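## Task

Find the cardboard box with a scrub sponge resting on it on the second shelf of the supply shelving, counting the lowest shelf as shelf one. Move the box into the top tray of the cart. The sponge must finish on that same shelf without overhanging its front edge. Every other item on that shelf must also remain on it. The robot must not topple or be left leaning.

## Robot and tools

ROBOT. A Dexmate Vega in simulation. It has a wheeled base with two steerable, driven front wheels and a passive rear caster. It has a torso of three links (thigh, shank, chest) that folds in a Z, two seven-joint arms with two-finger grippers, and a head. The cameras are head_camera (896x560), left_wrist_camera and right_wrist_camera (672x420 each). Loose objects may occasionally be nudged by outside pushes.

FRAMES. The base frame is in metres. Its origin is on the floor at the point the base spins about, 0.185 m behind the front axle. x points forward, y left and z up. The odometry frame is the base frame as it stood when the scene began. Hand positions (left_hand, right_hand) mark a point between the fingers, 0.033 m back from the closed tips. The printed value may be off, more so at full stretch.

move. Each call carries one action. It can be "base", "joints" or both, with optional "speeds" and "min_time_s". Or it can be "target" by itself. A call with no action just reports the state and images. "cameras" picks which images come back: left out or ["all"] gives all three, [] gives none.
- base: an object with exactly one key. Each is an offset from where the base last reported itself, not a place to go to.
  - translate_m: forward is positive, -2 to 2 m.
  - strafe_m: left is positive, -2 to 2 m. The heading can drift by about 0.02 rad.
  - rotate_rad: counter-clockwise is positive, -3.2 to 3.2 rad.
  When the direction changes, the front wheels first re-aim, which takes up to 1.1 s.
- joints: an object keyed by joint name. Each value is an absolute angle in rad.
  - Torso: torso_hip_rad 0 to 1.57, torso_knee_rad 0 to 3.141, torso_waist_rad -1.57 to 1.57. Chest forward lean = knee - hip - waist. Torso joints sent together arrive together.
  - Left arm: left_shoulder_pitch_rad -3.041 to 3.041 (+ lowers the arm); left_shoulder_yaw_rad -0.423 to 1.523; left_upper_arm_roll_rad ±3.041; left_elbow_rad -3.041 to 0.214 (0 is straight, negative bends up); left_forearm_roll_rad ±3.041; left_wrist_pitch_rad ±1.366 (+ tips the hand down); left_wrist_yaw_rad -1.348 to 1.087.
  - Right arm: mirrors the left. right_shoulder_pitch_rad lowers the arm when NEGATIVE. right_shoulder_yaw_rad runs -1.523 to 0.423. right_wrist_pitch_rad tips down when NEGATIVE. right_wrist_yaw_rad runs -1.087 to 1.348.
  - Grippers: left_gripper_rad and right_gripper_rad run 0 (closed) to 0.785. The value is each finger's angle. Open pads are about 0.24 x angle - 0.002 m apart at the hand point. The reported angle does not show whether anything is held.
  - Head: head_pan_rad ±2.792 (+ left); head_tilt_rad ±1.483; head_camera_tilt_rad -1.483 to 1.378 (+ looks down at any pan). Keep head_tilt_rad at or below 0 and camera tilt between -1.1 and 0.9 while panning, or the head may strike the chest.
- target: moves one hand to an absolute pose in the base frame.
  - side: "left" or "right".
  - x, y, z: metres, -3 to 3.
  - pitch_deg: -30 to 95. 90 points the fingers down, 0 is level.
  - heading_deg: 0 points the fingers forward, + turns counter-clockwise.
  - roll_deg: optional, 0 by default.
  - line_only: true refuses the move unless it can be a straight hand path.
  Heading and roll accept -360 to 360. Checks cover the robot only, not the scene, and the robot must be still. Paths are either straight (at most 45 cm) or a joint arc that can swing the elbow wide. If the result says "short (part of ...)", resend the same target.
- speeds: caps for this action only. translate_m and strafe_m take 0.04 to 0.3 m/s. rotate_rad takes 0.1 to 0.6 rad/s.
- min_time_s: 0.1 to 8 s. It sets the shortest duration of the arm and head motions.

Useful postures, given as (hip, knee, waist):
- stand (start) 0.469, 1.617, 1.048
- stand_high 0.78, 1.57, 0.44
- lean_20 0.52, 1.05, 0.18
- lean_45 0.52, 1.05, -0.26
- low_lean_45 0, 0, -0.79 (fold the arms before going here)

Arm fold, in key order shoulder pitch, shoulder yaw, upper arm roll, elbow, forearm roll, wrist pitch, wrist yaw:
- left 1, 0.5, -0.6, -2.5, 0, -0.9, 0
- right -1, -0.5, 0.6, -2.5, 0, 0.9, 0

RESULTS.
- "move": done, or the worst status of the action.
- base_status and joint_status: done, off_target (still pushing), contact_stop, time_out, contact_stop_at_<key>, not_followed, unfinished, limit_stop_at_motor_heat.
- left_hand_status and right_hand_status: reached (within 10 mm and 2 degrees), short (with the error), or refused (with a reason).
- base_odometry: wheel-count pose. turned_by_wheels and turned_by_imu: rad turned since the last result. If turned_by_imu exceeds 0.03 rad after a straight drive, the base probably bumped something.
- base_tilt: degrees, forward and right.
- Also: joint torques, on_its_own, "joint command not followed" with a cause, MOTOR HOT, OVER-TEMPERATURE FAULT and torque-fault lines.
- "pictures": lists the order of the images.
A refused call, or one that a stop blocks, cancels the move, wait and finished_scene calls that follow it in the same reply.

wait: seconds from 0 to 10, with cameras as in move.

zoom_image: camera name and region [x0, y0, x1, y1] in image pixels, at most 504x504.

read_manual: returns licence texts only.

finished_scene: scene (1 to 3). It is final, and the goal must hold without the robot.

CAUTIONS.
- The base keeps driving into furniture without stopping.
- Nothing prevents a tip-over, and a fallen robot stays down.
- Do not let the arms collide with or squeeze each other, fingers included.
- Contact at a joint's torque limit (wrist joints 21.7 N m) freezes that arm for 10 s.
- Long holds or pushes overheat motors.
- Back an arm away after any contact stop.
- Avoid dropping objects, releasing them while they move, slamming, or shoving hard.

Each tool is called after "Emit:" as name(argument=value, ...) on one line, values as JSON.

## Session

Emit:
move(joints={"head_pan_rad": -1.2, "head_camera_tilt_rad": 0.2}, cameras=["head_camera"])

Scene clock: 1.47 s.
Joint torques (N m): left_arm=[7.42 0.3 0.81 -4.7 -0.05 -2.61 0.13] | right_arm=[-4.38 -0.29 0.89 -5.16 0.06 2.38 -0.14]
move: done
base_odometry: x=+0.000 y=+0.000 heading=+0.000
turned_by_wheels: +0.000
turned_by_imu: +0.000
base_tilt: forward=+0.2 right=+0.3
base_status: not commanded
joint_positions: torso_hip_rad=+0.469 torso_knee_rad=+1.617 torso_waist_rad=+1.048 left_shoulder_pitch_rad=+2.207 left_shoulder_yaw_rad=-0.004 left_upper_arm_roll_rad=-0.018 left_elbow_rad=-1.107 left_forearm_roll_rad=-0.008 left_wrist_pitch_rad=-0.518 left_wrist_yaw_rad=+0.011 left_gripper_rad=+0.005 right_shoulder_pitch_rad=-2.186 right_shoulder_yaw_rad=-0.016 right_upper_arm_roll_rad=-0.019 right_elbow_rad=-1.087 right_forearm_roll_rad=-0.017 right_wrist_pitch_rad=+0.491 right_wrist_yaw_rad=+0.011 right_gripper_rad=+0.005 head_pan_rad=-1.199 head_tilt_rad=+0.000 head_camera_tilt_rad=+0.199
joint_status: all done
chest: x=-0.0111 y=+0.0000 z=+1.4155 quat_wxyz=(+0.999, +0.000, +0.050, +0.000) (m; base frame)
left_hand: x=+0.2019 y=+0.2451 z=+0.6135 quat_wxyz=(+0.430, -0.012, +0.902, +0.013) pitch_deg=+39.0 heading_deg=+2.4 roll_deg=+0.9 back=up (m; base frame)
right_hand: x=+0.2001 y=-0.2164 z=+0.6013 quat_wxyz=(+0.418, -0.022, +0.908, +0.011) pitch_deg=+40.6 heading_deg=+2.8 roll_deg=+0.1 back=up (m; base frame)
pictures: head_camera
camera_calibration:
head_camera: T_world_to_cam=[[-0.922107, -0.37052, 0.111501, -0.208888], [-0.186572, 0.173309, -0.967034, 1.46581], [0.338982, -0.912512, -0.228939, 0.327421], [0, 0, 0, 1]] pos_world=[-0.0301266, -0.0326599, 1.51574]

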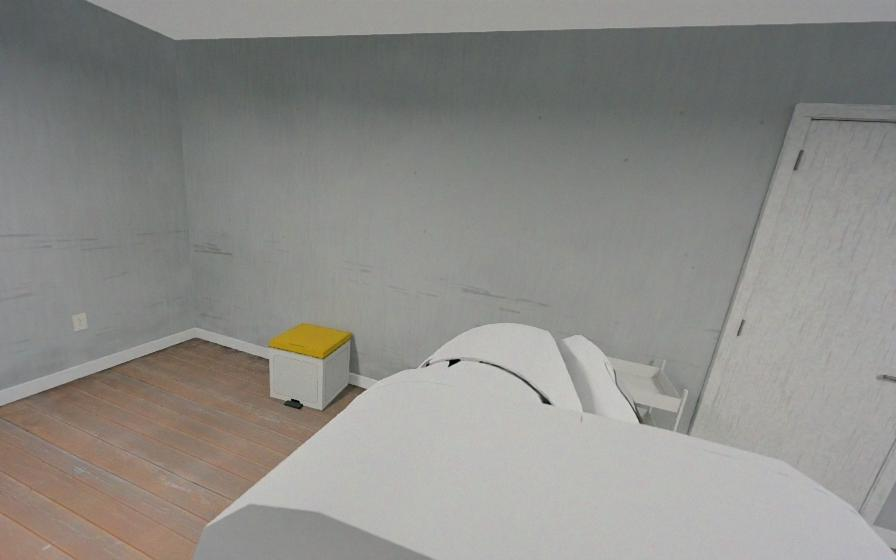

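Emit:
move(joints={"head_pan_rad": 0.2, "head_camera_tilt_rad": 0.3}, cameras=["head_camera"])

Emit:
zoom_image(camera="head_camera", region=[300, 100, 700, 400])

Scene clock: 3.43 s.
Joint torques (N m): left_arm=[7.53 0.19 1.36 -4.05 -0.08 -2.66 0] | right_arm=[-4.69 0.22 0.98 -4.69 -0.08 2.8 -0.32]
move: done
base_odometry: x=+0.000 y=+0.000 heading=+0.000
turned_by_wheels: +0.000
turned_by_imu: +0.000
base_tilt: forward=+0.1 right=+0.3
base_status: not commanded
joint_positions: torso_hip_rad=+0.469 torso_knee_rad=+1.617 torso_waist_rad=+1.048 left_shoulder_pitch_rad=+2.207 left_shoulder_yaw_rad=-0.004 left_upper_arm_roll_rad=-0.018 left_elbow_rad=-1.107 left_forearm_roll_rad=-0.008 left_wrist_pitch_rad=-0.518 left_wrist_yaw_rad=+0.011 left_gripper_rad=+0.005 right_shoulder_pitch_rad=-2.186 right_shoulder_yaw_rad=-0.016 right_upper_arm_roll_rad=-0.019 right_elbow_rad=-1.087 right_forearm_roll_rad=-0.017 right_wrist_pitch_rad=+0.491 right_wrist_yaw_rad=+0.011 right_gripper_rad=+0.005 head_pan_rad=+0.199 head_tilt_rad=+0.000 head_camera_tilt_rad=+0.299
joint_status: all done
chest: x=-0.0111 y=+0.0000 z=+1.4155 quat_wxyz=(+0.999, +0.000, +0.050, +0.000) (m; base frame)
left_hand: x=+0.2019 y=+0.2451 z=+0.6135 quat_wxyz=(+0.430, -0.012, +0.902, +0.013) pitch_deg=+39.0 heading_deg=+2.4 roll_deg=+0.9 back=up (m; base frame)
right_hand: x=+0.2001 y=-0.2164 z=+0.6013 quat_wxyz=(+0.418, -0.022, +0.908, +0.011) pitch_deg=+40.6 heading_deg=+2.8 roll_deg=+0.1 back=up (m; base frame)
pictures: head_camera
camera_calibration:
head_camera: T_world_to_cam=[[0.208497, -0.978018, -0.00301237, 0.0493052], [-0.375136, -0.0771274, -0.923755, 1.3868], [0.903217, 0.19373, -0.382971, 0.6], [0, 0, 0, 1]] pos_world=[-0.0319695, 0.038944, 1.511]

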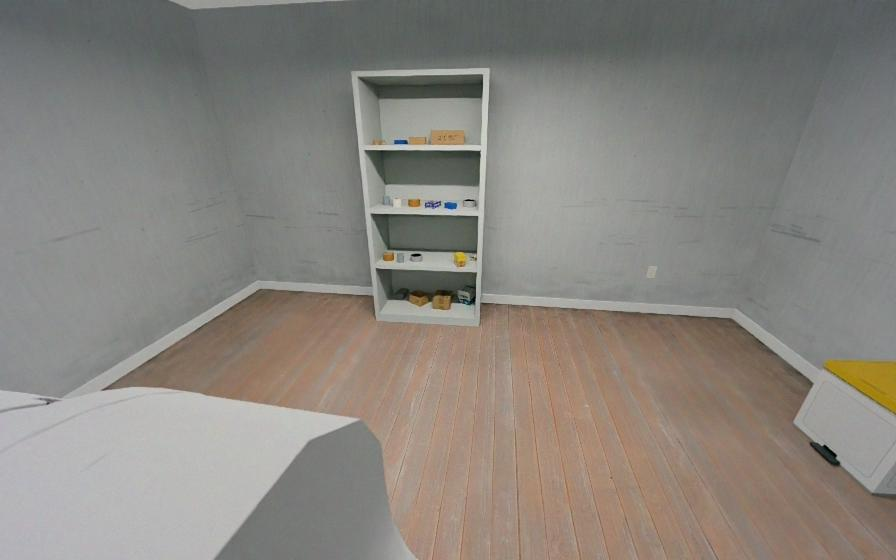

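Scaled by 1.260 from the camera's 896x560 image, which has a finer 960x600 frame.

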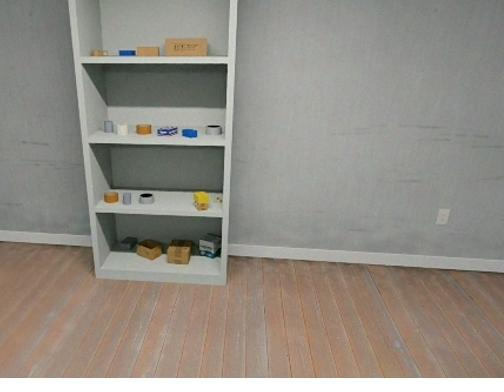

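Emit:
move(base={"rotate_rad": 0.355}, joints={"torso_hip_rad":0.05,"torso_knee_rad":0.8,"torso_waist_rad":0.45,"head_pan_rad":0,"head_camera_tilt_rad":0.4}, cameras=[])

Emit:
move(base={"translate_m": 1.65}, joints={"right_shoulder_pitch_rad":-1.2,"right_shoulder_yaw_rad":0.05,"right_upper_arm_roll_rad":0,"right_elbow_rad":-1.5,"right_forearm_roll_rad":0.0,"right_wrist_pitch_rad":-0.54,"right_wrist_yaw_rad":-0.05,"right_gripper_rad":0.56}, cameras=[])

Emit:
move(base={"rotate_rad": -0.242})

Emit:
zoom_image(camera="head_camera", region=[350, 120, 600, 300])

Scene clock: 9.93 s.
Joint torques (N m): left_arm=[4.19 -0.4 2.72 -0.91 0.93 3.93 -1.23] | right_arm=[2.95 0.72 1.15 -1.93 -0.1 -4.92 -0.02]
move: done
base_odometry: x=+0.001 y=+0.000 heading=+0.355
turned_by_wheels: +0.355
turned_by_imu: +0.346
base_tilt: forward=+0.1 right=+0.4
base_status: done
joint_positions: torso_hip_rad=+0.050 torso_knee_rad=+0.800 torso_waist_rad=+0.450 left_shoulder_pitch_rad=+2.207 left_shoulder_yaw_rad=-0.004 left_upper_arm_roll_rad=-0.018 left_elbow_rad=-1.108 left_forearm_roll_rad=-0.008 left_wrist_pitch_rad=-0.520 left_wrist_yaw_rad=+0.011 left_gripper_rad=+0.005 right_shoulder_pitch_rad=-2.187 right_shoulder_yaw_rad=-0.016 right_upper_arm_roll_rad=-0.019 right_elbow_rad=-1.087 right_forearm_roll_rad=-0.017 right_wrist_pitch_rad=+0.493 right_wrist_yaw_rad=+0.011 right_gripper_rad=+0.005 head_pan_rad=+0.001 head_tilt_rad=+0.000 head_camera_tilt_rad=+0.399
joint_status: all done
chest: x=+0.0000 y=+0.0000 z=+1.1966 quat_wxyz=(+0.989, +0.000, +0.149, +0.000) (m; base frame)
left_hand: x=+0.0501 y=+0.2454 z=+0.3688 quat_wxyz=(+0.339, -0.010, +0.941, +0.014) pitch_deg=+50.3 heading_deg=+3.0 roll_deg=+1.7 back=up (m; base frame)
right_hand: x=+0.0458 y=-0.2164 z=+0.3573 quat_wxyz=(+0.326, -0.021, +0.945, +0.013) pitch_deg=+51.9 heading_deg=+3.5 roll_deg=+1.0 back=up (m; base frame)
pictures: none
No camera images: "cameras" was empty.

Scene clock: 17.40 s.
Joint torques (N m): left_arm=[3.21 0.11 2.85 -1.33 0.96 3.49 -1.18] | right_arm=[19.6 1.32 2 -13.45 0.24 3.21 -0.28]
move: done
base_odometry: x=+1.549 y=+0.571 heading=+0.355
turned_by_wheels: +0.001
turned_by_imu: -0.004
base_tilt: forward=+0.1 right=+0.2
base_status: done
joint_positions: torso_hip_rad=+0.050 torso_knee_rad=+0.800 torso_waist_rad=+0.450 left_shoulder_pitch_rad=+2.207 left_shoulder_yaw_rad=-0.004 left_upper_arm_roll_rad=-0.018 left_elbow_rad=-1.108 left_forearm_roll_rad=-0.008 left_wrist_pitch_rad=-0.520 left_wrist_yaw_rad=+0.011 left_gripper_rad=+0.005 right_shoulder_pitch_rad=-1.200 right_shoulder_yaw_rad=+0.050 right_upper_arm_roll_rad=+0.000 right_elbow_rad=-1.499 right_forearm_roll_rad=+0.000 right_wrist_pitch_rad=-0.540 right_wrist_yaw_rad=-0.050 right_gripper_rad=+0.560 head_pan_rad=+0.001 head_tilt_rad=+0.000 head_camera_tilt_rad=+0.399
joint_status: all done
chest: x=+0.0002 y=+0.0000 z=+1.1966 quat_wxyz=(+0.989, +0.000, +0.149, +0.000) (m; base frame)
left_hand: x=+0.0500 y=+0.2454 z=+0.3688 quat_wxyz=(+0.339, -0.010, +0.941, +0.014) pitch_deg=+50.4 heading_deg=+3.0 roll_deg=+1.7 back=up (m; base frame)
right_hand: x=+0.7065 y=-0.2180 z=+0.6322 quat_wxyz=(+0.492, +0.023, +0.870, +0.001) pitch_deg=+31.1 heading_deg=-1.4 roll_deg=+1.6 back=up (m; base frame)
pictures: none
No camera images: "cameras" was empty.

Scene clock: 19.23 s.
Joint torques (N m): left_arm=[3.65 0.12 2.69 0.11 0.96 4.02 -1.06] | right_arm=[19.84 1.18 2.03 -14.61 0.08 3.17 -0.49]
move: done
base_odometry: x=+1.549 y=+0.571 heading=+0.114
turned_by_wheels: -0.242
turned_by_imu: -0.233
base_tilt: forward=+0.1 right=+0.3
base_status: done
joint_positions: torso_hip_rad=+0.050 torso_knee_rad=+0.800 torso_waist_rad=+0.450 left_shoulder_pitch_rad=+2.207 left_shoulder_yaw_rad=-0.004 left_upper_arm_roll_rad=-0.018 left_elbow_rad=-1.108 left_forearm_roll_rad=-0.008 left_wrist_pitch_rad=-0.520 left_wrist_yaw_rad=+0.011 left_gripper_rad=+0.005 right_shoulder_pitch_rad=-1.200 right_shoulder_yaw_rad=+0.050 right_upper_arm_roll_rad=+0.000 right_elbow_rad=-1.499 right_forearm_roll_rad=+0.000 right_wrist_pitch_rad=-0.540 right_wrist_yaw_rad=-0.050 right_gripper_rad=+0.560 head_pan_rad=+0.001 head_tilt_rad=+0.000 head_camera_tilt_rad=+0.399
joint_status: not commanded
chest: x=+0.0002 y=+0.0000 z=+1.1966 quat_wxyz=(+0.989, +0.000, +0.149, +0.000) (m; base frame)
left_hand: x=+0.0500 y=+0.2454 z=+0.3688 quat_wxyz=(+0.339, -0.010, +0.941, +0.014) pitch_deg=+50.4 heading_deg=+3.0 roll_deg=+1.7 back=up (m; base frame)
right_hand: x=+0.7065 y=-0.2180 z=+0.6323 quat_wxyz=(+0.492, +0.023, +0.870, +0.001) pitch_deg=+31.1 heading_deg=-1.4 roll_deg=+1.6 back=up (m; base frame)
pictures: head_camera, left_wrist_camera, right_wrist_camera
camera_calibration:
head_camera: T_world_to_cam=[[0.0167659, -0.999783, 0.0123598, 0.0136987], [-0.640336, -0.0202304, -0.767828, 0.992685], [0.767912, 0.00495894, -0.640536, 0.81874], [0, 0, 0, 1]] pos_world=[0.00670252, 0.0297181, 1.28647]
left_wrist_camera: T_world_to_cam=[[0.036451, -0.999282, 0.0103009, 0.235784], [-0.823972, -0.0358854, -0.565493, 0.321327], [0.565457, 0.0121251, -0.824689, 0.426403], [0, 0, 0, 1]] pos_world=[0.0150576, 0.241976, 0.53093]
right_wrist_camera: T_world_to_cam=[[-0.0732199, -0.997198, 0.0153395, -0.183206], [-0.640529, 0.0352309, -0.767125, 0.99681], [0.764435, -0.0659942, -0.641314, 0.00604272], [0, 0, 0, 1]] pos_world=[0.620452, -0.217413, 0.771363]

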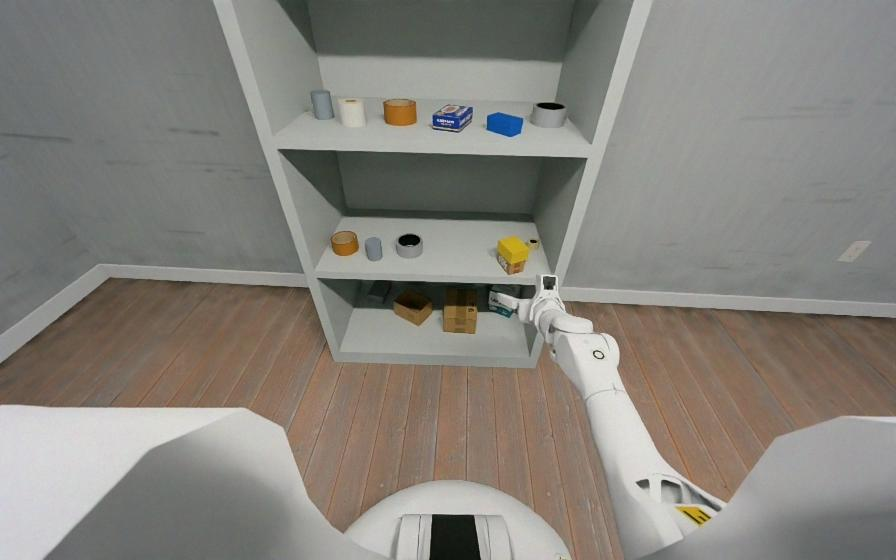

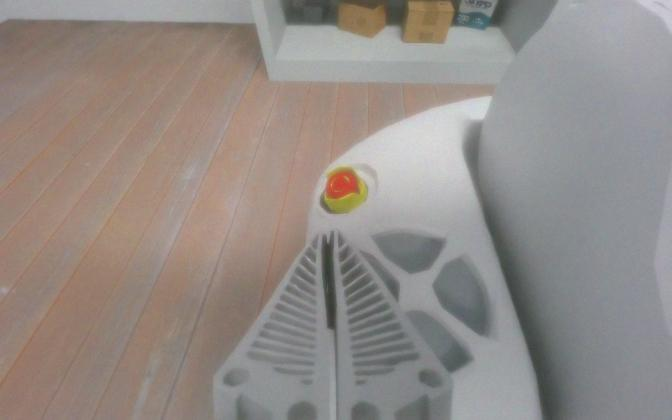

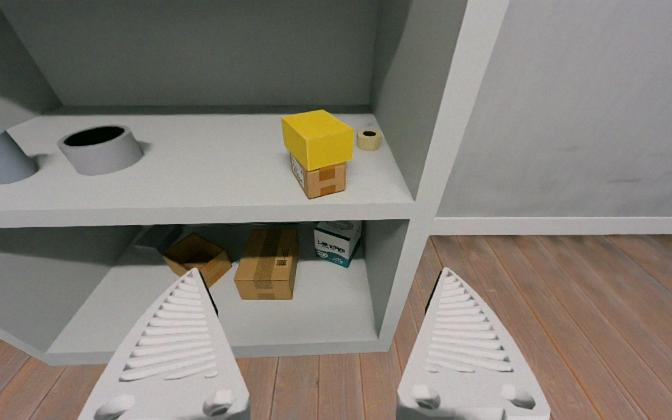

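Scaled by 2.016 from the camera's 896x560 image, which has a finer 960x600 frame.

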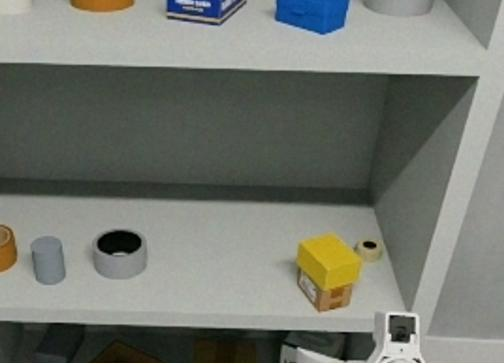

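Emit:
move(target={"side":"right","x":0.54,"y":-0.29,"z":0.62,"pitch_deg":30,"heading_deg":32}, cameras=[])

Emit:
move(base={"translate_m": 0.38}, cameras=["head_camera","right_wrist_camera"])

Emit:
zoom_image(camera="right_wrist_camera", region=[200, 80, 500, 330])

Scene clock: 25.00 s.
Joint torques (N m): left_arm=[4.31 0.68 2.71 -1.12 1.02 3.63 -1.09] | right_arm=[2.51 -7.95 7.64 -5.88 1.24 2.57 0.37]
move: done
base_odometry: x=+1.549 y=+0.571 heading=+0.114
turned_by_wheels: +0.000
turned_by_imu: +0.001
base_tilt: forward=+0.2 right=+0.2
base_status: not commanded
joint_positions: torso_hip_rad=+0.050 torso_knee_rad=+0.800 torso_waist_rad=+0.450 left_shoulder_pitch_rad=+2.207 left_shoulder_yaw_rad=-0.004 left_upper_arm_roll_rad=-0.018 left_elbow_rad=-1.108 left_forearm_roll_rad=-0.008 left_wrist_pitch_rad=-0.520 left_wrist_yaw_rad=+0.011 left_gripper_rad=+0.005 right_shoulder_pitch_rad=-1.556 right_shoulder_yaw_rad=-0.476 right_upper_arm_roll_rad=+0.187 right_elbow_rad=-1.547 right_forearm_roll_rad=+0.172 right_wrist_pitch_rad=-0.177 right_wrist_yaw_rad=+0.728 right_gripper_rad=+0.560 head_pan_rad=+0.001 head_tilt_rad=+0.000 head_camera_tilt_rad=+0.399
joint_status: not commanded
chest: x=+0.0002 y=+0.0000 z=+1.1966 quat_wxyz=(+0.989, +0.000, +0.149, +0.000) (m; base frame)
left_hand: x=+0.0500 y=+0.2454 z=+0.3688 quat_wxyz=(+0.339, -0.010, +0.941, +0.014) pitch_deg=+50.4 heading_deg=+3.0 roll_deg=+1.7 back=up (m; base frame)
right_hand: x=+0.5414 y=-0.2892 z=+0.6197 quat_wxyz=(+0.481, -0.237, +0.833, +0.137) pitch_deg=+30.0 heading_deg=+31.8 roll_deg=+0.0 back=up (m; base frame)
right_hand_status: reached (straight line, planned for 2.8 s): 2 mm and 0.3 deg off.
pictures: none
No camera images: "cameras" was empty.

Scene clock: 28.10 s.
Joint torques (N m): left_arm=[3.1 1.15 2.87 -1.7 0.9 3.46 -1.2] | right_arm=[37.63 -8.47 8.89 -18.29 2.71 9.32 -6.83]
move: done
base_odometry: x=+1.926 y=+0.614 heading=+0.112
turned_by_wheels: -0.002
turned_by_imu: -0.006
base_tilt: forward=+0.2 right=+0.3
base_status: done
joint_positions: torso_hip_rad=+0.050 torso_knee_rad=+0.800 torso_waist_rad=+0.450 left_shoulder_pitch_rad=+2.207 left_shoulder_yaw_rad=-0.004 left_upper_arm_roll_rad=-0.018 left_elbow_rad=-1.108 left_forearm_roll_rad=-0.008 left_wrist_pitch_rad=-0.520 left_wrist_yaw_rad=+0.011 left_gripper_rad=+0.005 right_shoulder_pitch_rad=-1.560 right_shoulder_yaw_rad=-0.479 right_upper_arm_roll_rad=+0.188 right_elbow_rad=-1.543 right_forearm_roll_rad=+0.172 right_wrist_pitch_rad=-0.174 right_wrist_yaw_rad=+0.736 right_gripper_rad=+0.560 head_pan_rad=+0.001 head_tilt_rad=+0.000 head_camera_tilt_rad=+0.399
joint_status: not commanded
chest: x=-0.0003 y=+0.0000 z=+1.1966 quat_wxyz=(+0.989, +0.000, +0.149, +0.000) (m; base frame)
left_hand: x=+0.0500 y=+0.2454 z=+0.3688 quat_wxyz=(+0.339, -0.010, +0.941, +0.014) pitch_deg=+50.3 heading_deg=+3.0 roll_deg=+1.7 back=up (m; base frame)
right_hand: x=+0.5379 y=-0.2895 z=+0.6181 quat_wxyz=(+0.479, -0.239, +0.833, +0.139) pitch_deg=+30.2 heading_deg=+32.2 roll_deg=+0.2 back=up (m; base frame)
pictures: head_camera, right_wrist_camera
camera_calibration:
head_camera: T_world_to_cam=[[0.0167581, -0.999783, 0.0123709, 0.0136945], [-0.639845, -0.0202307, -0.768238, 0.992827], [0.768322, 0.00495874, -0.640045, 0.818564], [0, 0, 0, 1]] pos_world=[0.00610523, 0.0297181, 1.28648]
right_wrist_camera: T_world_to_cam=[[0.500811, -0.864817, 0.0357623, -0.549768], [-0.530307, -0.339228, -0.77698, 0.718811], [0.684078, 0.370155, -0.628508, 0.282725], [0, 0, 0, 1]] pos_world=[0.463115, -0.33626, 0.755857]

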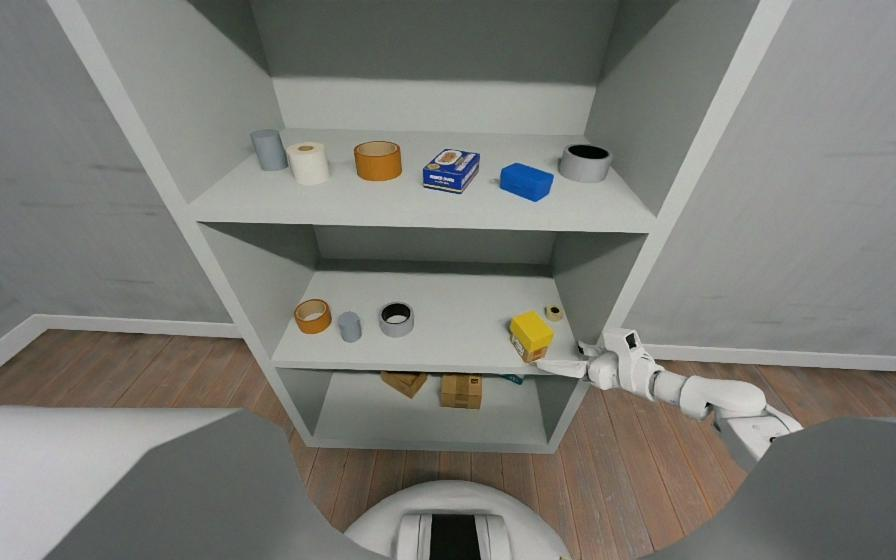

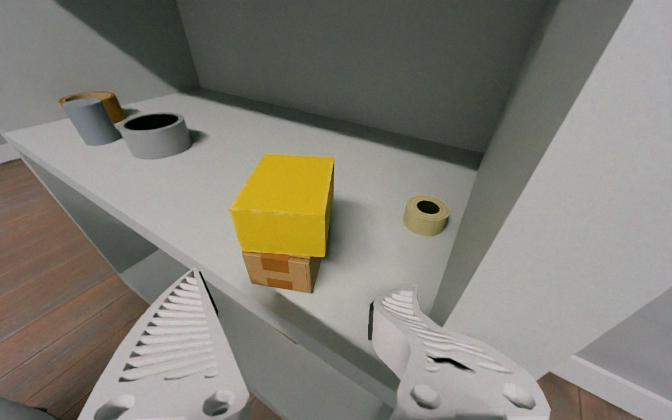

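Scaled by 1.680 from the camera's 672x420 image, which has a finer 960x600 frame.

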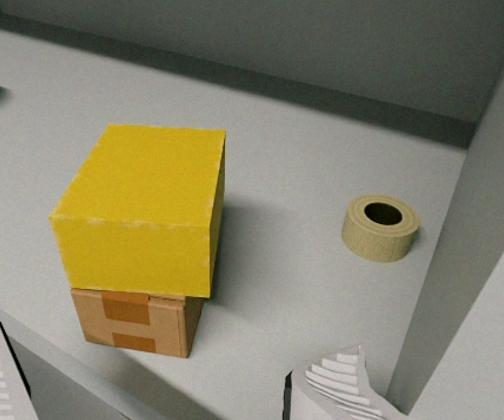

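Emit:
move(target={"side":"right","x":0.50,"y":-0.258,"z":0.60,"pitch_deg":30,"heading_deg":28}, cameras=[])

Emit:
move(joints={"right_gripper_rad":0.5}, cameras=["right_wrist_camera"])

Emit:
move(target={"side":"right","x":0.611,"y":-0.199,"z":0.597,"pitch_deg":30,"heading_deg":28,"line_only":true}, cameras=["right_wrist_camera"])

Emit:
move(joints={"right_gripper_rad":0.25}, cameras=["right_wrist_camera"])

Scene clock: 31.30 s.
Joint torques (N m): left_arm=[3.27 0.07 2.79 -0.26 0.89 3.99 -1] | right_arm=[-0.41 -2.77 1.66 -11.75 0.88 3.72 -0.2]
move: done
base_odometry: x=+1.926 y=+0.613 heading=+0.113
turned_by_wheels: +0.001
turned_by_imu: +0.003
base_tilt: forward=+0.1 right=+0.3
base_status: not commanded
joint_positions: torso_hip_rad=+0.050 torso_knee_rad=+0.800 torso_waist_rad=+0.450 left_shoulder_pitch_rad=+2.207 left_shoulder_yaw_rad=-0.004 left_upper_arm_roll_rad=-0.018 left_elbow_rad=-1.108 left_forearm_roll_rad=-0.008 left_wrist_pitch_rad=-0.520 left_wrist_yaw_rad=+0.011 left_gripper_rad=+0.005 right_shoulder_pitch_rad=-1.708 right_shoulder_yaw_rad=-0.383 right_upper_arm_roll_rad=+0.176 right_elbow_rad=-1.688 right_forearm_roll_rad=+0.138 right_wrist_pitch_rad=-0.175 right_wrist_yaw_rad=+0.600 right_gripper_rad=+0.560 head_pan_rad=+0.001 head_tilt_rad=+0.000 head_camera_tilt_rad=+0.399
joint_status: not commanded
chest: x=+0.0000 y=+0.0000 z=+1.1966 quat_wxyz=(+0.989, +0.000, +0.149, +0.000) (m; base frame)
left_hand: x=+0.0500 y=+0.2454 z=+0.3688 quat_wxyz=(+0.339, -0.010, +0.941, +0.014) pitch_deg=+50.3 heading_deg=+3.0 roll_deg=+1.7 back=up (m; base frame)
right_hand: x=+0.5014 y=-0.2592 z=+0.5999 quat_wxyz=(+0.484, -0.211, +0.840, +0.122) pitch_deg=+30.1 heading_deg=+28.2 roll_deg=+0.0 back=up (m; base frame)
right_hand_status: reached (straight line, planned for 0.8 s): 2 mm and 0.2 deg off.
pictures: none
No camera images: "cameras" was empty.

Scene clock: 31.80 s.
Joint torques (N m): left_arm=[3.24 0.08 2.56 -0.22 0.97 4.07 -0.99] | right_arm=[-0.94 -3.1 1.83 -12.87 0.77 3.4 -0.3]
move: done
base_odometry: x=+1.926 y=+0.613 heading=+0.113
turned_by_wheels: +0.000
turned_by_imu: +0.000
base_tilt: forward=+0.2 right=+0.3
base_status: not commanded
joint_positions: torso_hip_rad=+0.050 torso_knee_rad=+0.800 torso_waist_rad=+0.450 left_shoulder_pitch_rad=+2.207 left_shoulder_yaw_rad=-0.004 left_upper_arm_roll_rad=-0.018 left_elbow_rad=-1.108 left_forearm_roll_rad=-0.008 left_wrist_pitch_rad=-0.520 left_wrist_yaw_rad=+0.011 left_gripper_rad=+0.005 right_shoulder_pitch_rad=-1.711 right_shoulder_yaw_rad=-0.380 right_upper_arm_roll_rad=+0.175 right_elbow_rad=-1.691 right_forearm_roll_rad=+0.137 right_wrist_pitch_rad=-0.175 right_wrist_yaw_rad=+0.597 right_gripper_rad=+0.500 head_pan_rad=+0.001 head_tilt_rad=+0.000 head_camera_tilt_rad=+0.399
joint_status: all done
chest: x=+0.0000 y=+0.0000 z=+1.1966 quat_wxyz=(+0.989, +0.000, +0.149, +0.000) (m; base frame)
left_hand: x=+0.0500 y=+0.2454 z=+0.3688 quat_wxyz=(+0.339, -0.010, +0.941, +0.014) pitch_deg=+50.3 heading_deg=+3.0 roll_deg=+1.7 back=up (m; base frame)
right_hand: x=+0.5005 y=-0.2586 z=+0.5997 quat_wxyz=(+0.485, -0.210, +0.841, +0.121) pitch_deg=+30.1 heading_deg=+28.1 roll_deg=+0.0 back=up (m; base frame)
pictures: right_wrist_camera
camera_calibration:
right_wrist_camera: T_world_to_cam=[[0.43863, -0.897849, 0.0383599, -0.482622], [-0.550048, -0.301983, -0.778623, 0.715626], [0.71067, 0.320427, -0.626319, 0.25776], [0, 0, 0, 1]] pos_world=[0.422138, -0.299808, 0.737156]

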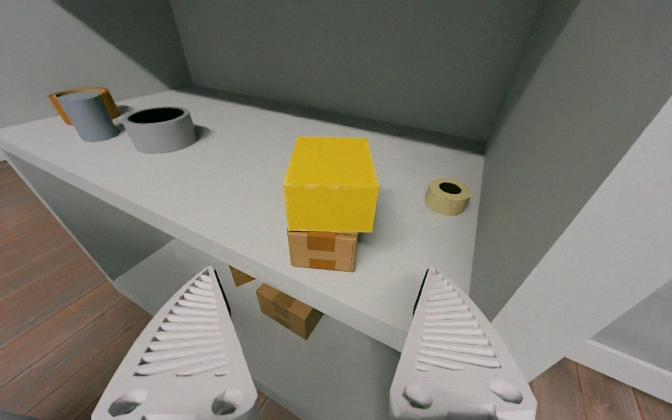

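Scene clock: 34.70 s.
Joint torques (N m): left_arm=[3.87 0.54 2.85 -0.78 0.98 3.74 -0.99] | right_arm=[15.55 -3.85 0.94 -7.51 0.61 2.68 -0.57]
move: done
base_odometry: x=+1.926 y=+0.613 heading=+0.113
turned_by_wheels: +0.000
turned_by_imu: +0.001
base_tilt: forward=+0.2 right=+0.3
base_status: not commanded
joint_positions: torso_hip_rad=+0.050 torso_knee_rad=+0.800 torso_waist_rad=+0.450 left_shoulder_pitch_rad=+2.207 left_shoulder_yaw_rad=-0.004 left_upper_arm_roll_rad=-0.018 left_elbow_rad=-1.108 left_forearm_roll_rad=-0.008 left_wrist_pitch_rad=-0.520 left_wrist_yaw_rad=+0.011 left_gripper_rad=+0.005 right_shoulder_pitch_rad=-1.379 right_shoulder_yaw_rad=-0.315 right_upper_arm_roll_rad=-0.001 right_elbow_rad=-1.479 right_forearm_roll_rad=+0.061 right_wrist_pitch_rad=-0.262 right_wrist_yaw_rad=+0.525 right_gripper_rad=+0.500 head_pan_rad=+0.001 head_tilt_rad=+0.000 head_camera_tilt_rad=+0.399
joint_status: not commanded
chest: x=+0.0001 y=+0.0000 z=+1.1966 quat_wxyz=(+0.989, +0.000, +0.149, +0.000) (m; base frame)
left_hand: x=+0.0500 y=+0.2454 z=+0.3688 quat_wxyz=(+0.339, -0.010, +0.941, +0.014) pitch_deg=+50.3 heading_deg=+3.0 roll_deg=+1.7 back=up (m; base frame)
right_hand: x=+0.6090 y=-0.2002 z=+0.5965 quat_wxyz=(+0.485, -0.209, +0.841, +0.121) pitch_deg=+30.0 heading_deg=+28.0 roll_deg=+0.0 back=up (m; base frame)
right_hand_status: reached (straight line, planned for 1.4 s): 2 mm and 0.1 deg off.
pictures: right_wrist_camera
camera_calibration:
right_wrist_camera: T_world_to_cam=[[0.437528, -0.898397, 0.0381112, -0.476976], [-0.550142, -0.300968, -0.778949, 0.790928], [0.711276, 0.319845, -0.625928, 0.159258], [0, 0, 0, 1]] pos_world=[0.530537, -0.241408, 0.733955]

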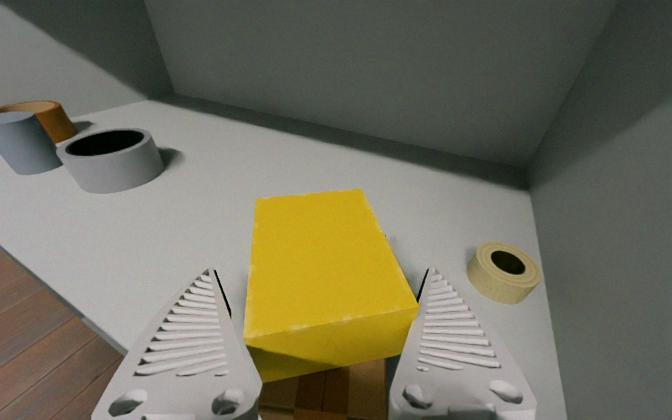

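Scene clock: 35.47 s.
Joint torques (N m): left_arm=[3.81 0.39 2.72 -1.51 0.94 4.04 -1.22] | right_arm=[17.24 -3.39 1.44 -8.07 0.54 3.23 -0.46]
move: done
base_odometry: x=+1.926 y=+0.613 heading=+0.113
turned_by_wheels: +0.000
turned_by_imu: +0.000
base_tilt: forward=+0.0 right=+0.3
base_status: not commanded
joint_positions: torso_hip_rad=+0.050 torso_knee_rad=+0.800 torso_waist_rad=+0.450 left_shoulder_pitch_rad=+2.207 left_shoulder_yaw_rad=-0.004 left_upper_arm_roll_rad=-0.018 left_elbow_rad=-1.108 left_forearm_roll_rad=-0.008 left_wrist_pitch_rad=-0.520 left_wrist_yaw_rad=+0.011 left_gripper_rad=+0.005 right_shoulder_pitch_rad=-1.375 right_shoulder_yaw_rad=-0.314 right_upper_arm_roll_rad=-0.004 right_elbow_rad=-1.476 right_forearm_roll_rad=+0.060 right_wrist_pitch_rad=-0.262 right_wrist_yaw_rad=+0.524 right_gripper_rad=+0.251 head_pan_rad=+0.001 head_tilt_rad=+0.000 head_camera_tilt_rad=+0.399
joint_status: all done
chest: x=+0.0001 y=+0.0000 z=+1.1966 quat_wxyz=(+0.989, +0.000, +0.149, +0.000) (m; base frame)
left_hand: x=+0.0500 y=+0.2454 z=+0.3688 quat_wxyz=(+0.339, -0.010, +0.941, +0.014) pitch_deg=+50.3 heading_deg=+3.0 roll_deg=+1.7 back=up (m; base frame)
right_hand: x=+0.6103 y=-0.1994 z=+0.5966 quat_wxyz=(+0.485, -0.209, +0.841, +0.121) pitch_deg=+30.0 heading_deg=+28.0 roll_deg=+0.0 back=up (m; base frame)
pictures: right_wrist_camera
camera_calibration:
right_wrist_camera: T_world_to_cam=[[0.437745, -0.898277, 0.0384288, -0.47706], [-0.549966, -0.301331, -0.778933, 0.7918], [0.711278, 0.31984, -0.625928, 0.158106], [0, 0, 0, 1]] pos_world=[0.531837, -0.240507, 0.734055]

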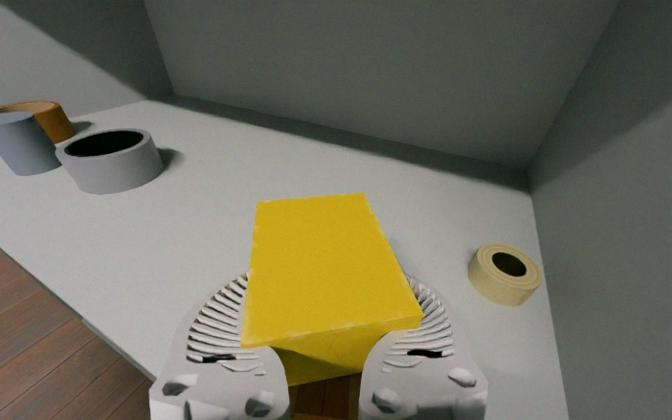

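Emit:
move(target={"side":"right","x":0.62,"y":-0.18,"z":0.635,"pitch_deg":30,"heading_deg":28,"line_only":true}, cameras=[])

Emit:
move(target={"side":"right","x":0.65,"y":0.03,"z":0.61,"pitch_deg":30,"heading_deg":28,"line_only":true}, cameras=["right_wrist_camera"])

Emit:
move(target={"side":"right","x":0.65,"y":0.03,"z":0.545,"pitch_deg":30,"heading_deg":28,"line_only":true}, cameras=["right_wrist_camera","head_camera"])

Scene clock: 38.30 s.
Joint torques (N m): left_arm=[3.58 -0.53 2.58 -0.03 0.93 3.88 -1.02] | right_arm=[4.57 -2.53 0.61 -13.62 0.36 2.57 -0.13]
move: done
base_odometry: x=+1.926 y=+0.613 heading=+0.113
turned_by_wheels: +0.000
turned_by_imu: +0.001
base_tilt: forward=+0.1 right=+0.3
base_status: not commanded
joint_positions: torso_hip_rad=+0.050 torso_knee_rad=+0.800 torso_waist_rad=+0.450 left_shoulder_pitch_rad=+2.207 left_shoulder_yaw_rad=-0.004 left_upper_arm_roll_rad=-0.018 left_elbow_rad=-1.108 left_forearm_roll_rad=-0.008 left_wrist_pitch_rad=-0.520 left_wrist_yaw_rad=+0.011 left_gripper_rad=+0.005 right_shoulder_pitch_rad=-1.379 right_shoulder_yaw_rad=-0.306 right_upper_arm_roll_rad=-0.010 right_elbow_rad=-1.635 right_forearm_roll_rad=+0.059 right_wrist_pitch_rad=-0.416 right_wrist_yaw_rad=+0.506 right_gripper_rad=+0.251 head_pan_rad=+0.001 head_tilt_rad=+0.000 head_camera_tilt_rad=+0.399
joint_status: not commanded
chest: x=+0.0001 y=+0.0000 z=+1.1966 quat_wxyz=(+0.989, +0.000, +0.149, +0.000) (m; base frame)
left_hand: x=+0.0500 y=+0.2454 z=+0.3688 quat_wxyz=(+0.339, -0.010, +0.941, +0.014) pitch_deg=+50.3 heading_deg=+3.0 roll_deg=+1.7 back=up (m; base frame)
right_hand: x=+0.6197 y=-0.1809 z=+0.6334 quat_wxyz=(+0.485, -0.209, +0.841, +0.121) pitch_deg=+30.0 heading_deg=+28.0 roll_deg=+0.0 back=up (m; base frame)
right_hand_status: reached (straight line, planned for 0.9 s): 2 mm and 0.0 deg off.
pictures: none
No camera images: "cameras" was empty.

Scene clock: 41.20 s.
Joint torques (N m): left_arm=[3.77 -0.04 2.79 -0.54 0.93 3.95 -1.07] | right_arm=[17.9 4.81 -2.93 -8.15 -0.08 2.66 -0.02]
move: done
base_odometry: x=+1.926 y=+0.613 heading=+0.113
turned_by_wheels: +0.000
turned_by_imu: +0.001
base_tilt: forward=+0.2 right=+0.3
base_status: not commanded
joint_positions: torso_hip_rad=+0.050 torso_knee_rad=+0.800 torso_waist_rad=+0.450 left_shoulder_pitch_rad=+2.207 left_shoulder_yaw_rad=-0.004 left_upper_arm_roll_rad=-0.018 left_elbow_rad=-1.108 left_forearm_roll_rad=-0.008 left_wrist_pitch_rad=-0.520 left_wrist_yaw_rad=+0.011 left_gripper_rad=+0.005 right_shoulder_pitch_rad=-1.211 right_shoulder_yaw_rad=+0.011 right_upper_arm_roll_rad=-0.307 right_elbow_rad=-1.403 right_forearm_roll_rad=-0.090 right_wrist_pitch_rad=-0.408 right_wrist_yaw_rad=+0.197 right_gripper_rad=+0.251 head_pan_rad=+0.001 head_tilt_rad=+0.000 head_camera_tilt_rad=+0.399
joint_status: not commanded
chest: x=+0.0001 y=+0.0000 z=+1.1966 quat_wxyz=(+0.989, +0.000, +0.149, +0.000) (m; base frame)
left_hand: x=+0.0500 y=+0.2454 z=+0.3688 quat_wxyz=(+0.339, -0.010, +0.941, +0.014) pitch_deg=+50.3 heading_deg=+3.0 roll_deg=+1.7 back=up (m; base frame)
right_hand: x=+0.6494 y=+0.0260 z=+0.6092 quat_wxyz=(+0.485, -0.209, +0.841, +0.121) pitch_deg=+30.1 heading_deg=+28.0 roll_deg=+0.1 back=up (m; base frame)
right_hand_status: reached (straight line, planned for 1.5 s): 4 mm and 0.1 deg off.
pictures: right_wrist_camera
camera_calibration:
right_wrist_camera: T_world_to_cam=[[0.437077, -0.898639, 0.0375742, -0.291218], [-0.551017, -0.300553, -0.778491, 0.891375], [0.710875, 0.319557, -0.62653, 0.0666938], [0, 0, 0, 1]] pos_world=[0.571037, -0.0151073, 0.746656]

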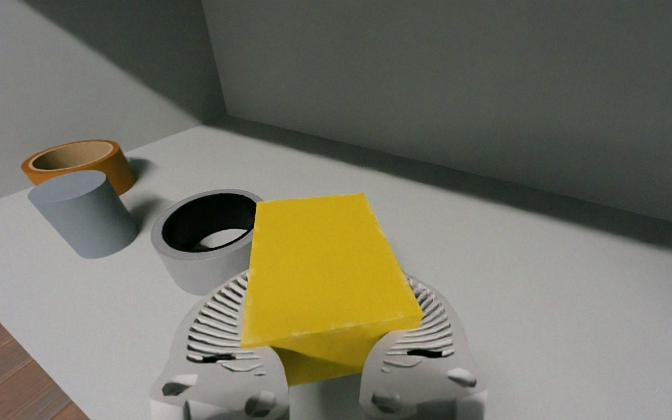

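Scene clock: 44.37 s.
Joint torques (N m): left_arm=[2.69 0.05 3.02 -0.56 0.91 3.47 -1.15] | right_arm=[14.1 6.38 -3.31 -1.46 -0.09 -0.68 -0.29]
move: done
base_odometry: x=+1.926 y=+0.613 heading=+0.113
turned_by_wheels: +0.000
turned_by_imu: +0.001
base_tilt: forward=+0.1 right=+0.3
base_status: not commanded
joint_positions: torso_hip_rad=+0.050 torso_knee_rad=+0.800 torso_waist_rad=+0.450 left_shoulder_pitch_rad=+2.207 left_shoulder_yaw_rad=-0.004 left_upper_arm_roll_rad=-0.018 left_elbow_rad=-1.108 left_forearm_roll_rad=-0.008 left_wrist_pitch_rad=-0.520 left_wrist_yaw_rad=+0.011 left_gripper_rad=+0.005 right_shoulder_pitch_rad=-1.106 right_shoulder_yaw_rad=+0.044 right_upper_arm_roll_rad=-0.314 right_elbow_rad=-0.995 right_forearm_roll_rad=-0.077 right_wrist_pitch_rad=-0.110 right_wrist_yaw_rad=+0.162 right_gripper_rad=+0.251 head_pan_rad=+0.001 head_tilt_rad=+0.000 head_camera_tilt_rad=+0.399
joint_status: not commanded
chest: x=+0.0000 y=+0.0000 z=+1.1966 quat_wxyz=(+0.989, +0.000, +0.149, +0.000) (m; base frame)
left_hand: x=+0.0501 y=+0.2454 z=+0.3688 quat_wxyz=(+0.339, -0.010, +0.941, +0.014) pitch_deg=+50.3 heading_deg=+3.0 roll_deg=+1.7 back=up (m; base frame)
right_hand: x=+0.6504 y=+0.0298 z=+0.5463 quat_wxyz=(+0.486, -0.209, +0.840, +0.121) pitch_deg=+29.9 heading_deg=+28.0 roll_deg=+0.0 back=up (m; base frame)
right_hand_status: reached (straight line, planned for 1.6 s): 1 mm and 0.1 deg off.
pictures: head_camera, right_wrist_camera
camera_calibration:
head_camera: T_world_to_cam=[[0.0167625, -0.999783, 0.0123643, 0.0136963], [-0.64012, -0.0202303, -0.768009, 0.992789], [0.768092, 0.00495917, -0.64032, 0.818613], [0, 0, 0, 1]] pos_world=[0.00650371, 0.0297181, 1.28648]
right_wrist_camera: T_world_to_cam=[[0.437539, -0.898362, 0.0388058, -0.286887], [-0.548498, -0.300841, -0.780157, 0.843387], [0.712538, 0.320064, -0.624379, 0.023136], [0, 0, 0, 1]] pos_world=[0.571635, -0.0114079, 0.683553]

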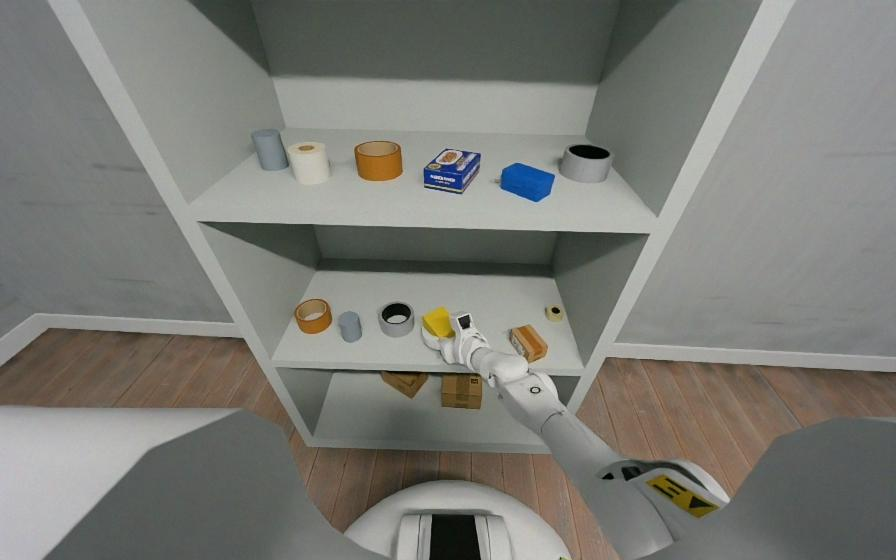

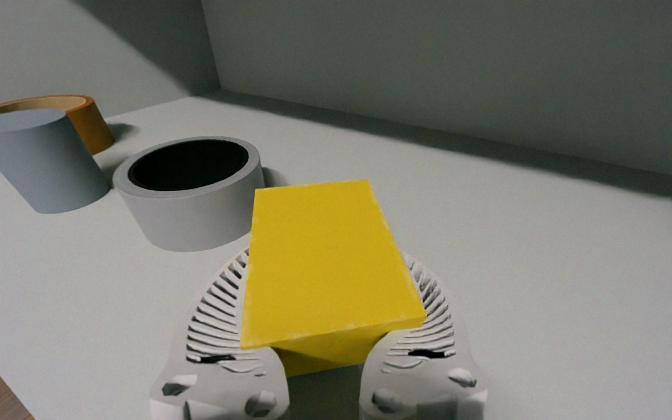

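Emit:
move(joints={"right_gripper_rad":0.38}, cameras=[])

Emit:
move(joints={"right_gripper_rad":0.5}, cameras=[])

Emit:
move(target={"side":"right","x":0.55,"y":-0.025,"z":0.6,"pitch_deg":30,"heading_deg":28,"line_only":true}, cameras=["right_wrist_camera"])

Emit:
move(target={"side":"right","x":0.485,"y":-0.245,"z":0.6,"pitch_deg":30,"heading_deg":21}, cameras=["right_wrist_camera","head_camera"])

Emit:
zoom_image(camera="right_wrist_camera", region=[230, 130, 450, 300])

Scene clock: 45.63 s.
Joint torques (N m): left_arm=[3.46 -0.15 2.85 -0.21 0.88 4.11 -1.09] | right_arm=[11.79 1.94 -1.59 -0.12 -0.59 -1.89 -0.48]
move: done
base_odometry: x=+1.926 y=+0.613 heading=+0.113
turned_by_wheels: +0.000
turned_by_imu: +0.000
base_tilt: forward=+0.1 right=+0.3
base_status: not commanded
joint_positions: torso_hip_rad=+0.050 torso_knee_rad=+0.800 torso_waist_rad=+0.450 left_shoulder_pitch_rad=+2.207 left_shoulder_yaw_rad=-0.004 left_upper_arm_roll_rad=-0.018 left_elbow_rad=-1.108 left_forearm_roll_rad=-0.008 left_wrist_pitch_rad=-0.520 left_wrist_yaw_rad=+0.011 left_gripper_rad=+0.005 right_shoulder_pitch_rad=-1.105 right_shoulder_yaw_rad=+0.044 right_upper_arm_roll_rad=-0.315 right_elbow_rad=-0.990 right_forearm_roll_rad=-0.077 right_wrist_pitch_rad=-0.106 right_wrist_yaw_rad=+0.161 right_gripper_rad=+0.380 head_pan_rad=+0.001 head_tilt_rad=+0.000 head_camera_tilt_rad=+0.399
joint_status: all done
chest: x=+0.0000 y=+0.0000 z=+1.1966 quat_wxyz=(+0.989, +0.000, +0.149, +0.000) (m; base frame)
left_hand: x=+0.0501 y=+0.2454 z=+0.3688 quat_wxyz=(+0.339, -0.010, +0.941, +0.014) pitch_deg=+50.3 heading_deg=+3.0 roll_deg=+1.7 back=up (m; base frame)
right_hand: x=+0.6504 y=+0.0301 z=+0.5459 quat_wxyz=(+0.486, -0.209, +0.840, +0.121) pitch_deg=+29.9 heading_deg=+28.0 roll_deg=+0.0 back=up (m; base frame)
pictures: none
No camera images: "cameras" was empty.

Scene clock: 46.23 s.
Joint torques (N m): left_arm=[2.95 0.38 2.8 -1.03 0.95 4.33 -1.2] | right_arm=[11.56 1.21 -2.23 0.23 -0.14 -1.74 -0.09]
move: done
base_odometry: x=+1.926 y=+0.613 heading=+0.113
turned_by_wheels: +0.000
turned_by_imu: +0.000
base_tilt: forward=+0.1 right=+0.3
base_status: not commanded
joint_positions: torso_hip_rad=+0.050 torso_knee_rad=+0.800 torso_waist_rad=+0.450 left_shoulder_pitch_rad=+2.207 left_shoulder_yaw_rad=-0.004 left_upper_arm_roll_rad=-0.018 left_elbow_rad=-1.108 left_forearm_roll_rad=-0.008 left_wrist_pitch_rad=-0.520 left_wrist_yaw_rad=+0.011 left_gripper_rad=+0.005 right_shoulder_pitch_rad=-1.105 right_shoulder_yaw_rad=+0.044 right_upper_arm_roll_rad=-0.315 right_elbow_rad=-0.990 right_forearm_roll_rad=-0.077 right_wrist_pitch_rad=-0.106 right_wrist_yaw_rad=+0.161 right_gripper_rad=+0.500 head_pan_rad=+0.001 head_tilt_rad=+0.000 head_camera_tilt_rad=+0.399
joint_status: all done
chest: x=+0.0000 y=+0.0000 z=+1.1966 quat_wxyz=(+0.989, +0.000, +0.149, +0.000) (m; base frame)
left_hand: x=+0.0501 y=+0.2454 z=+0.3688 quat_wxyz=(+0.339, -0.010, +0.941, +0.014) pitch_deg=+50.3 heading_deg=+3.0 roll_deg=+1.7 back=up (m; base frame)
right_hand: x=+0.6504 y=+0.0301 z=+0.5458 quat_wxyz=(+0.486, -0.209, +0.840, +0.121) pitch_deg=+29.9 heading_deg=+28.0 roll_deg=+0.0 back=up (m; base frame)
pictures: none
No camera images: "cameras" was empty.

Scene clock: 50.50 s.
Joint torques (N m): left_arm=[2.75 0.12 2.71 0.32 0.88 3.73 -1.13] | right_arm=[0.67 0.05 3.08 -12.7 0.49 2.91 -0.04]
move: done
base_odometry: x=+1.926 y=+0.613 heading=+0.113
turned_by_wheels: +0.000
turned_by_imu: +0.001
base_tilt: forward=+0.2 right=+0.3
base_status: not commanded
joint_positions: torso_hip_rad=+0.050 torso_knee_rad=+0.800 torso_waist_rad=+0.450 left_shoulder_pitch_rad=+2.207 left_shoulder_yaw_rad=-0.004 left_upper_arm_roll_rad=-0.018 left_elbow_rad=-1.108 left_forearm_roll_rad=-0.008 left_wrist_pitch_rad=-0.520 left_wrist_yaw_rad=+0.011 left_gripper_rad=+0.005 right_shoulder_pitch_rad=-1.532 right_shoulder_yaw_rad=-0.115 right_upper_arm_roll_rad=-0.255 right_elbow_rad=-1.739 right_forearm_roll_rad=-0.075 right_wrist_pitch_rad=-0.397 right_wrist_yaw_rad=+0.235 right_gripper_rad=+0.500 head_pan_rad=+0.001 head_tilt_rad=+0.000 head_camera_tilt_rad=+0.399
joint_status: not commanded
chest: x=+0.0000 y=+0.0000 z=+1.1966 quat_wxyz=(+0.989, +0.000, +0.149, +0.000) (m; base frame)
left_hand: x=+0.0501 y=+0.2454 z=+0.3688 quat_wxyz=(+0.339, -0.010, +0.941, +0.014) pitch_deg=+50.3 heading_deg=+3.0 roll_deg=+1.7 back=up (m; base frame)
right_hand: x=+0.5508 y=-0.0245 z=+0.5990 quat_wxyz=(+0.485, -0.209, +0.841, +0.121) pitch_deg=+30.0 heading_deg=+28.0 roll_deg=+0.0 back=up (m; base frame)
right_hand_status: reached (straight line, planned for 2.7 s): 1 mm and 0.0 deg off.
pictures: right_wrist_camera
camera_calibration:
right_wrist_camera: T_world_to_cam=[[0.437879, -0.898207, 0.0385441, -0.294231], [-0.54998, -0.301539, -0.778843, 0.813546], [0.711185, 0.31984, -0.626033, 0.146143], [0, 0, 0, 1]] pos_world=[0.472337, -0.0657074, 0.736456]

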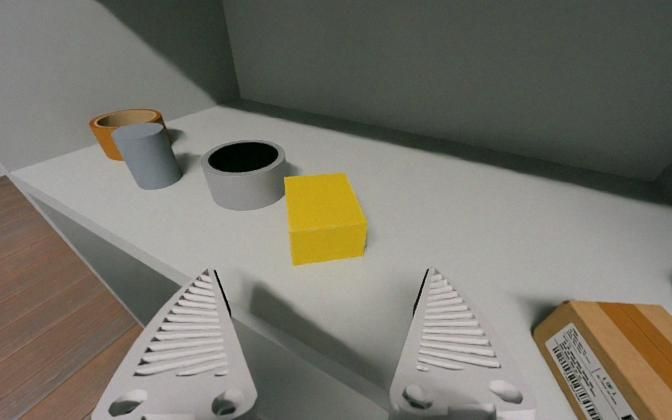

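Scene clock: 53.60 s.
Joint torques (N m): left_arm=[2.58 0.81 2.46 -0.62 0.93 3.87 -1.23] | right_arm=[-1.12 -6.04 6.15 -13.35 0.56 3.98 0.23]
move: done
base_odometry: x=+1.926 y=+0.613 heading=+0.113
turned_by_wheels: +0.000
turned_by_imu: +0.001
base_tilt: forward=+0.1 right=+0.3
base_status: not commanded
joint_positions: torso_hip_rad=+0.050 torso_knee_rad=+0.800 torso_waist_rad=+0.450 left_shoulder_pitch_rad=+2.207 left_shoulder_yaw_rad=-0.004 left_upper_arm_roll_rad=-0.018 left_elbow_rad=-1.108 left_forearm_roll_rad=-0.008 left_wrist_pitch_rad=-0.520 left_wrist_yaw_rad=+0.011 left_gripper_rad=+0.005 right_shoulder_pitch_rad=-1.811 right_shoulder_yaw_rad=-0.299 right_upper_arm_roll_rad=+0.134 right_elbow_rad=-1.835 right_forearm_roll_rad=+0.127 right_wrist_pitch_rad=-0.235 right_wrist_yaw_rad=+0.414 right_gripper_rad=+0.500 head_pan_rad=+0.001 head_tilt_rad=+0.000 head_camera_tilt_rad=+0.399
joint_status: not commanded
chest: x=+0.0000 y=+0.0000 z=+1.1966 quat_wxyz=(+0.989, +0.000, +0.149, +0.000) (m; base frame)
left_hand: x=+0.0501 y=+0.2454 z=+0.3688 quat_wxyz=(+0.339, -0.010, +0.941, +0.014) pitch_deg=+50.3 heading_deg=+3.0 roll_deg=+1.7 back=up (m; base frame)
right_hand: x=+0.4857 y=-0.2421 z=+0.5991 quat_wxyz=(+0.491, -0.158, +0.852, +0.092) pitch_deg=+30.1 heading_deg=+21.1 roll_deg=+0.1 back=up (m; base frame)
right_hand_status: reached (straight line, planned for 1.6 s): 3 mm and 0.1 deg off.
pictures: head_camera, right_wrist_camera
camera_calibration:
head_camera: T_world_to_cam=[[0.0167622, -0.999783, 0.012363, 0.0136979], [-0.640169, -0.0202294, -0.767967, 0.992735], [0.768051, 0.00495838, -0.64037, 0.818677], [0, 0, 0, 1]] pos_world=[0.00650344, 0.0297181, 1.28648]
right_wrist_camera: T_world_to_cam=[[0.326319, -0.944507, 0.0377181, -0.417593], [-0.582828, -0.232456, -0.778637, 0.744765], [0.744196, 0.232101, -0.62634, 0.224963], [0, 0, 0, 1]] pos_world=[0.402922, -0.273509, 0.736555]

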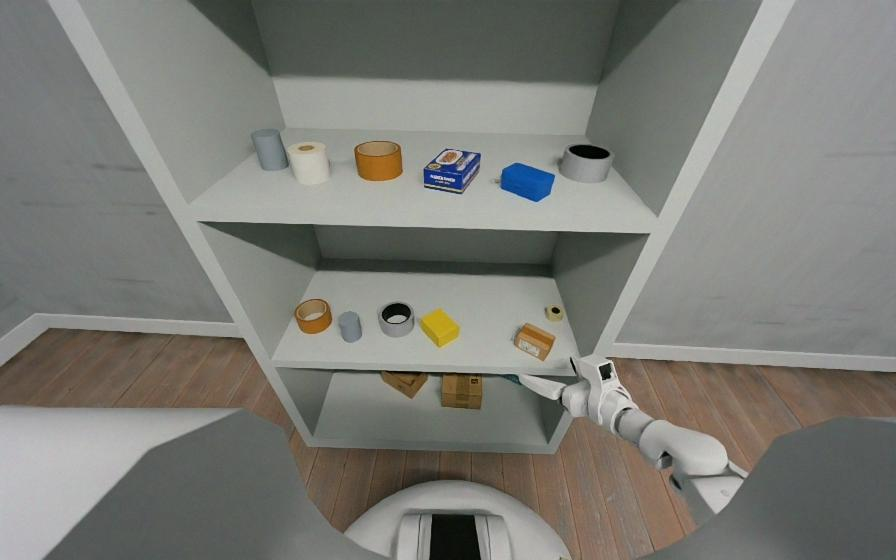

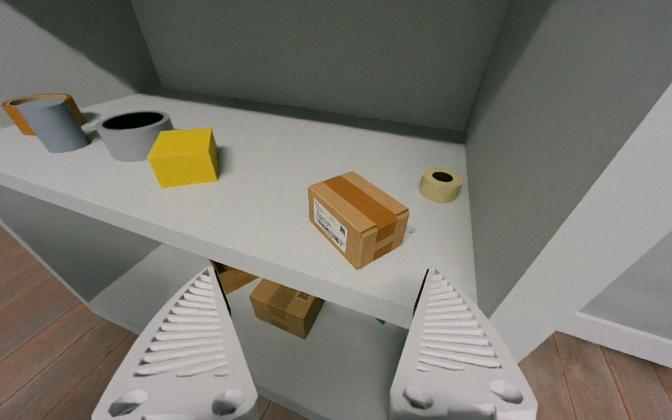

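Scaled by 2.291 from the camera's 672x420 image, which has a finer 960x600 frame.

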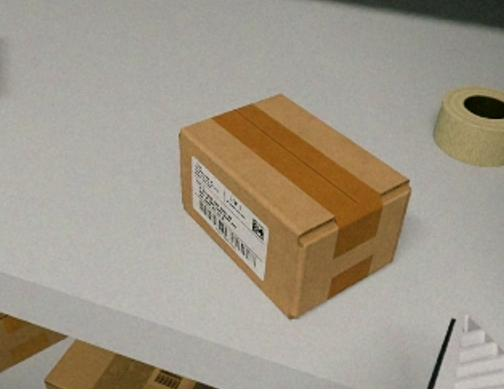

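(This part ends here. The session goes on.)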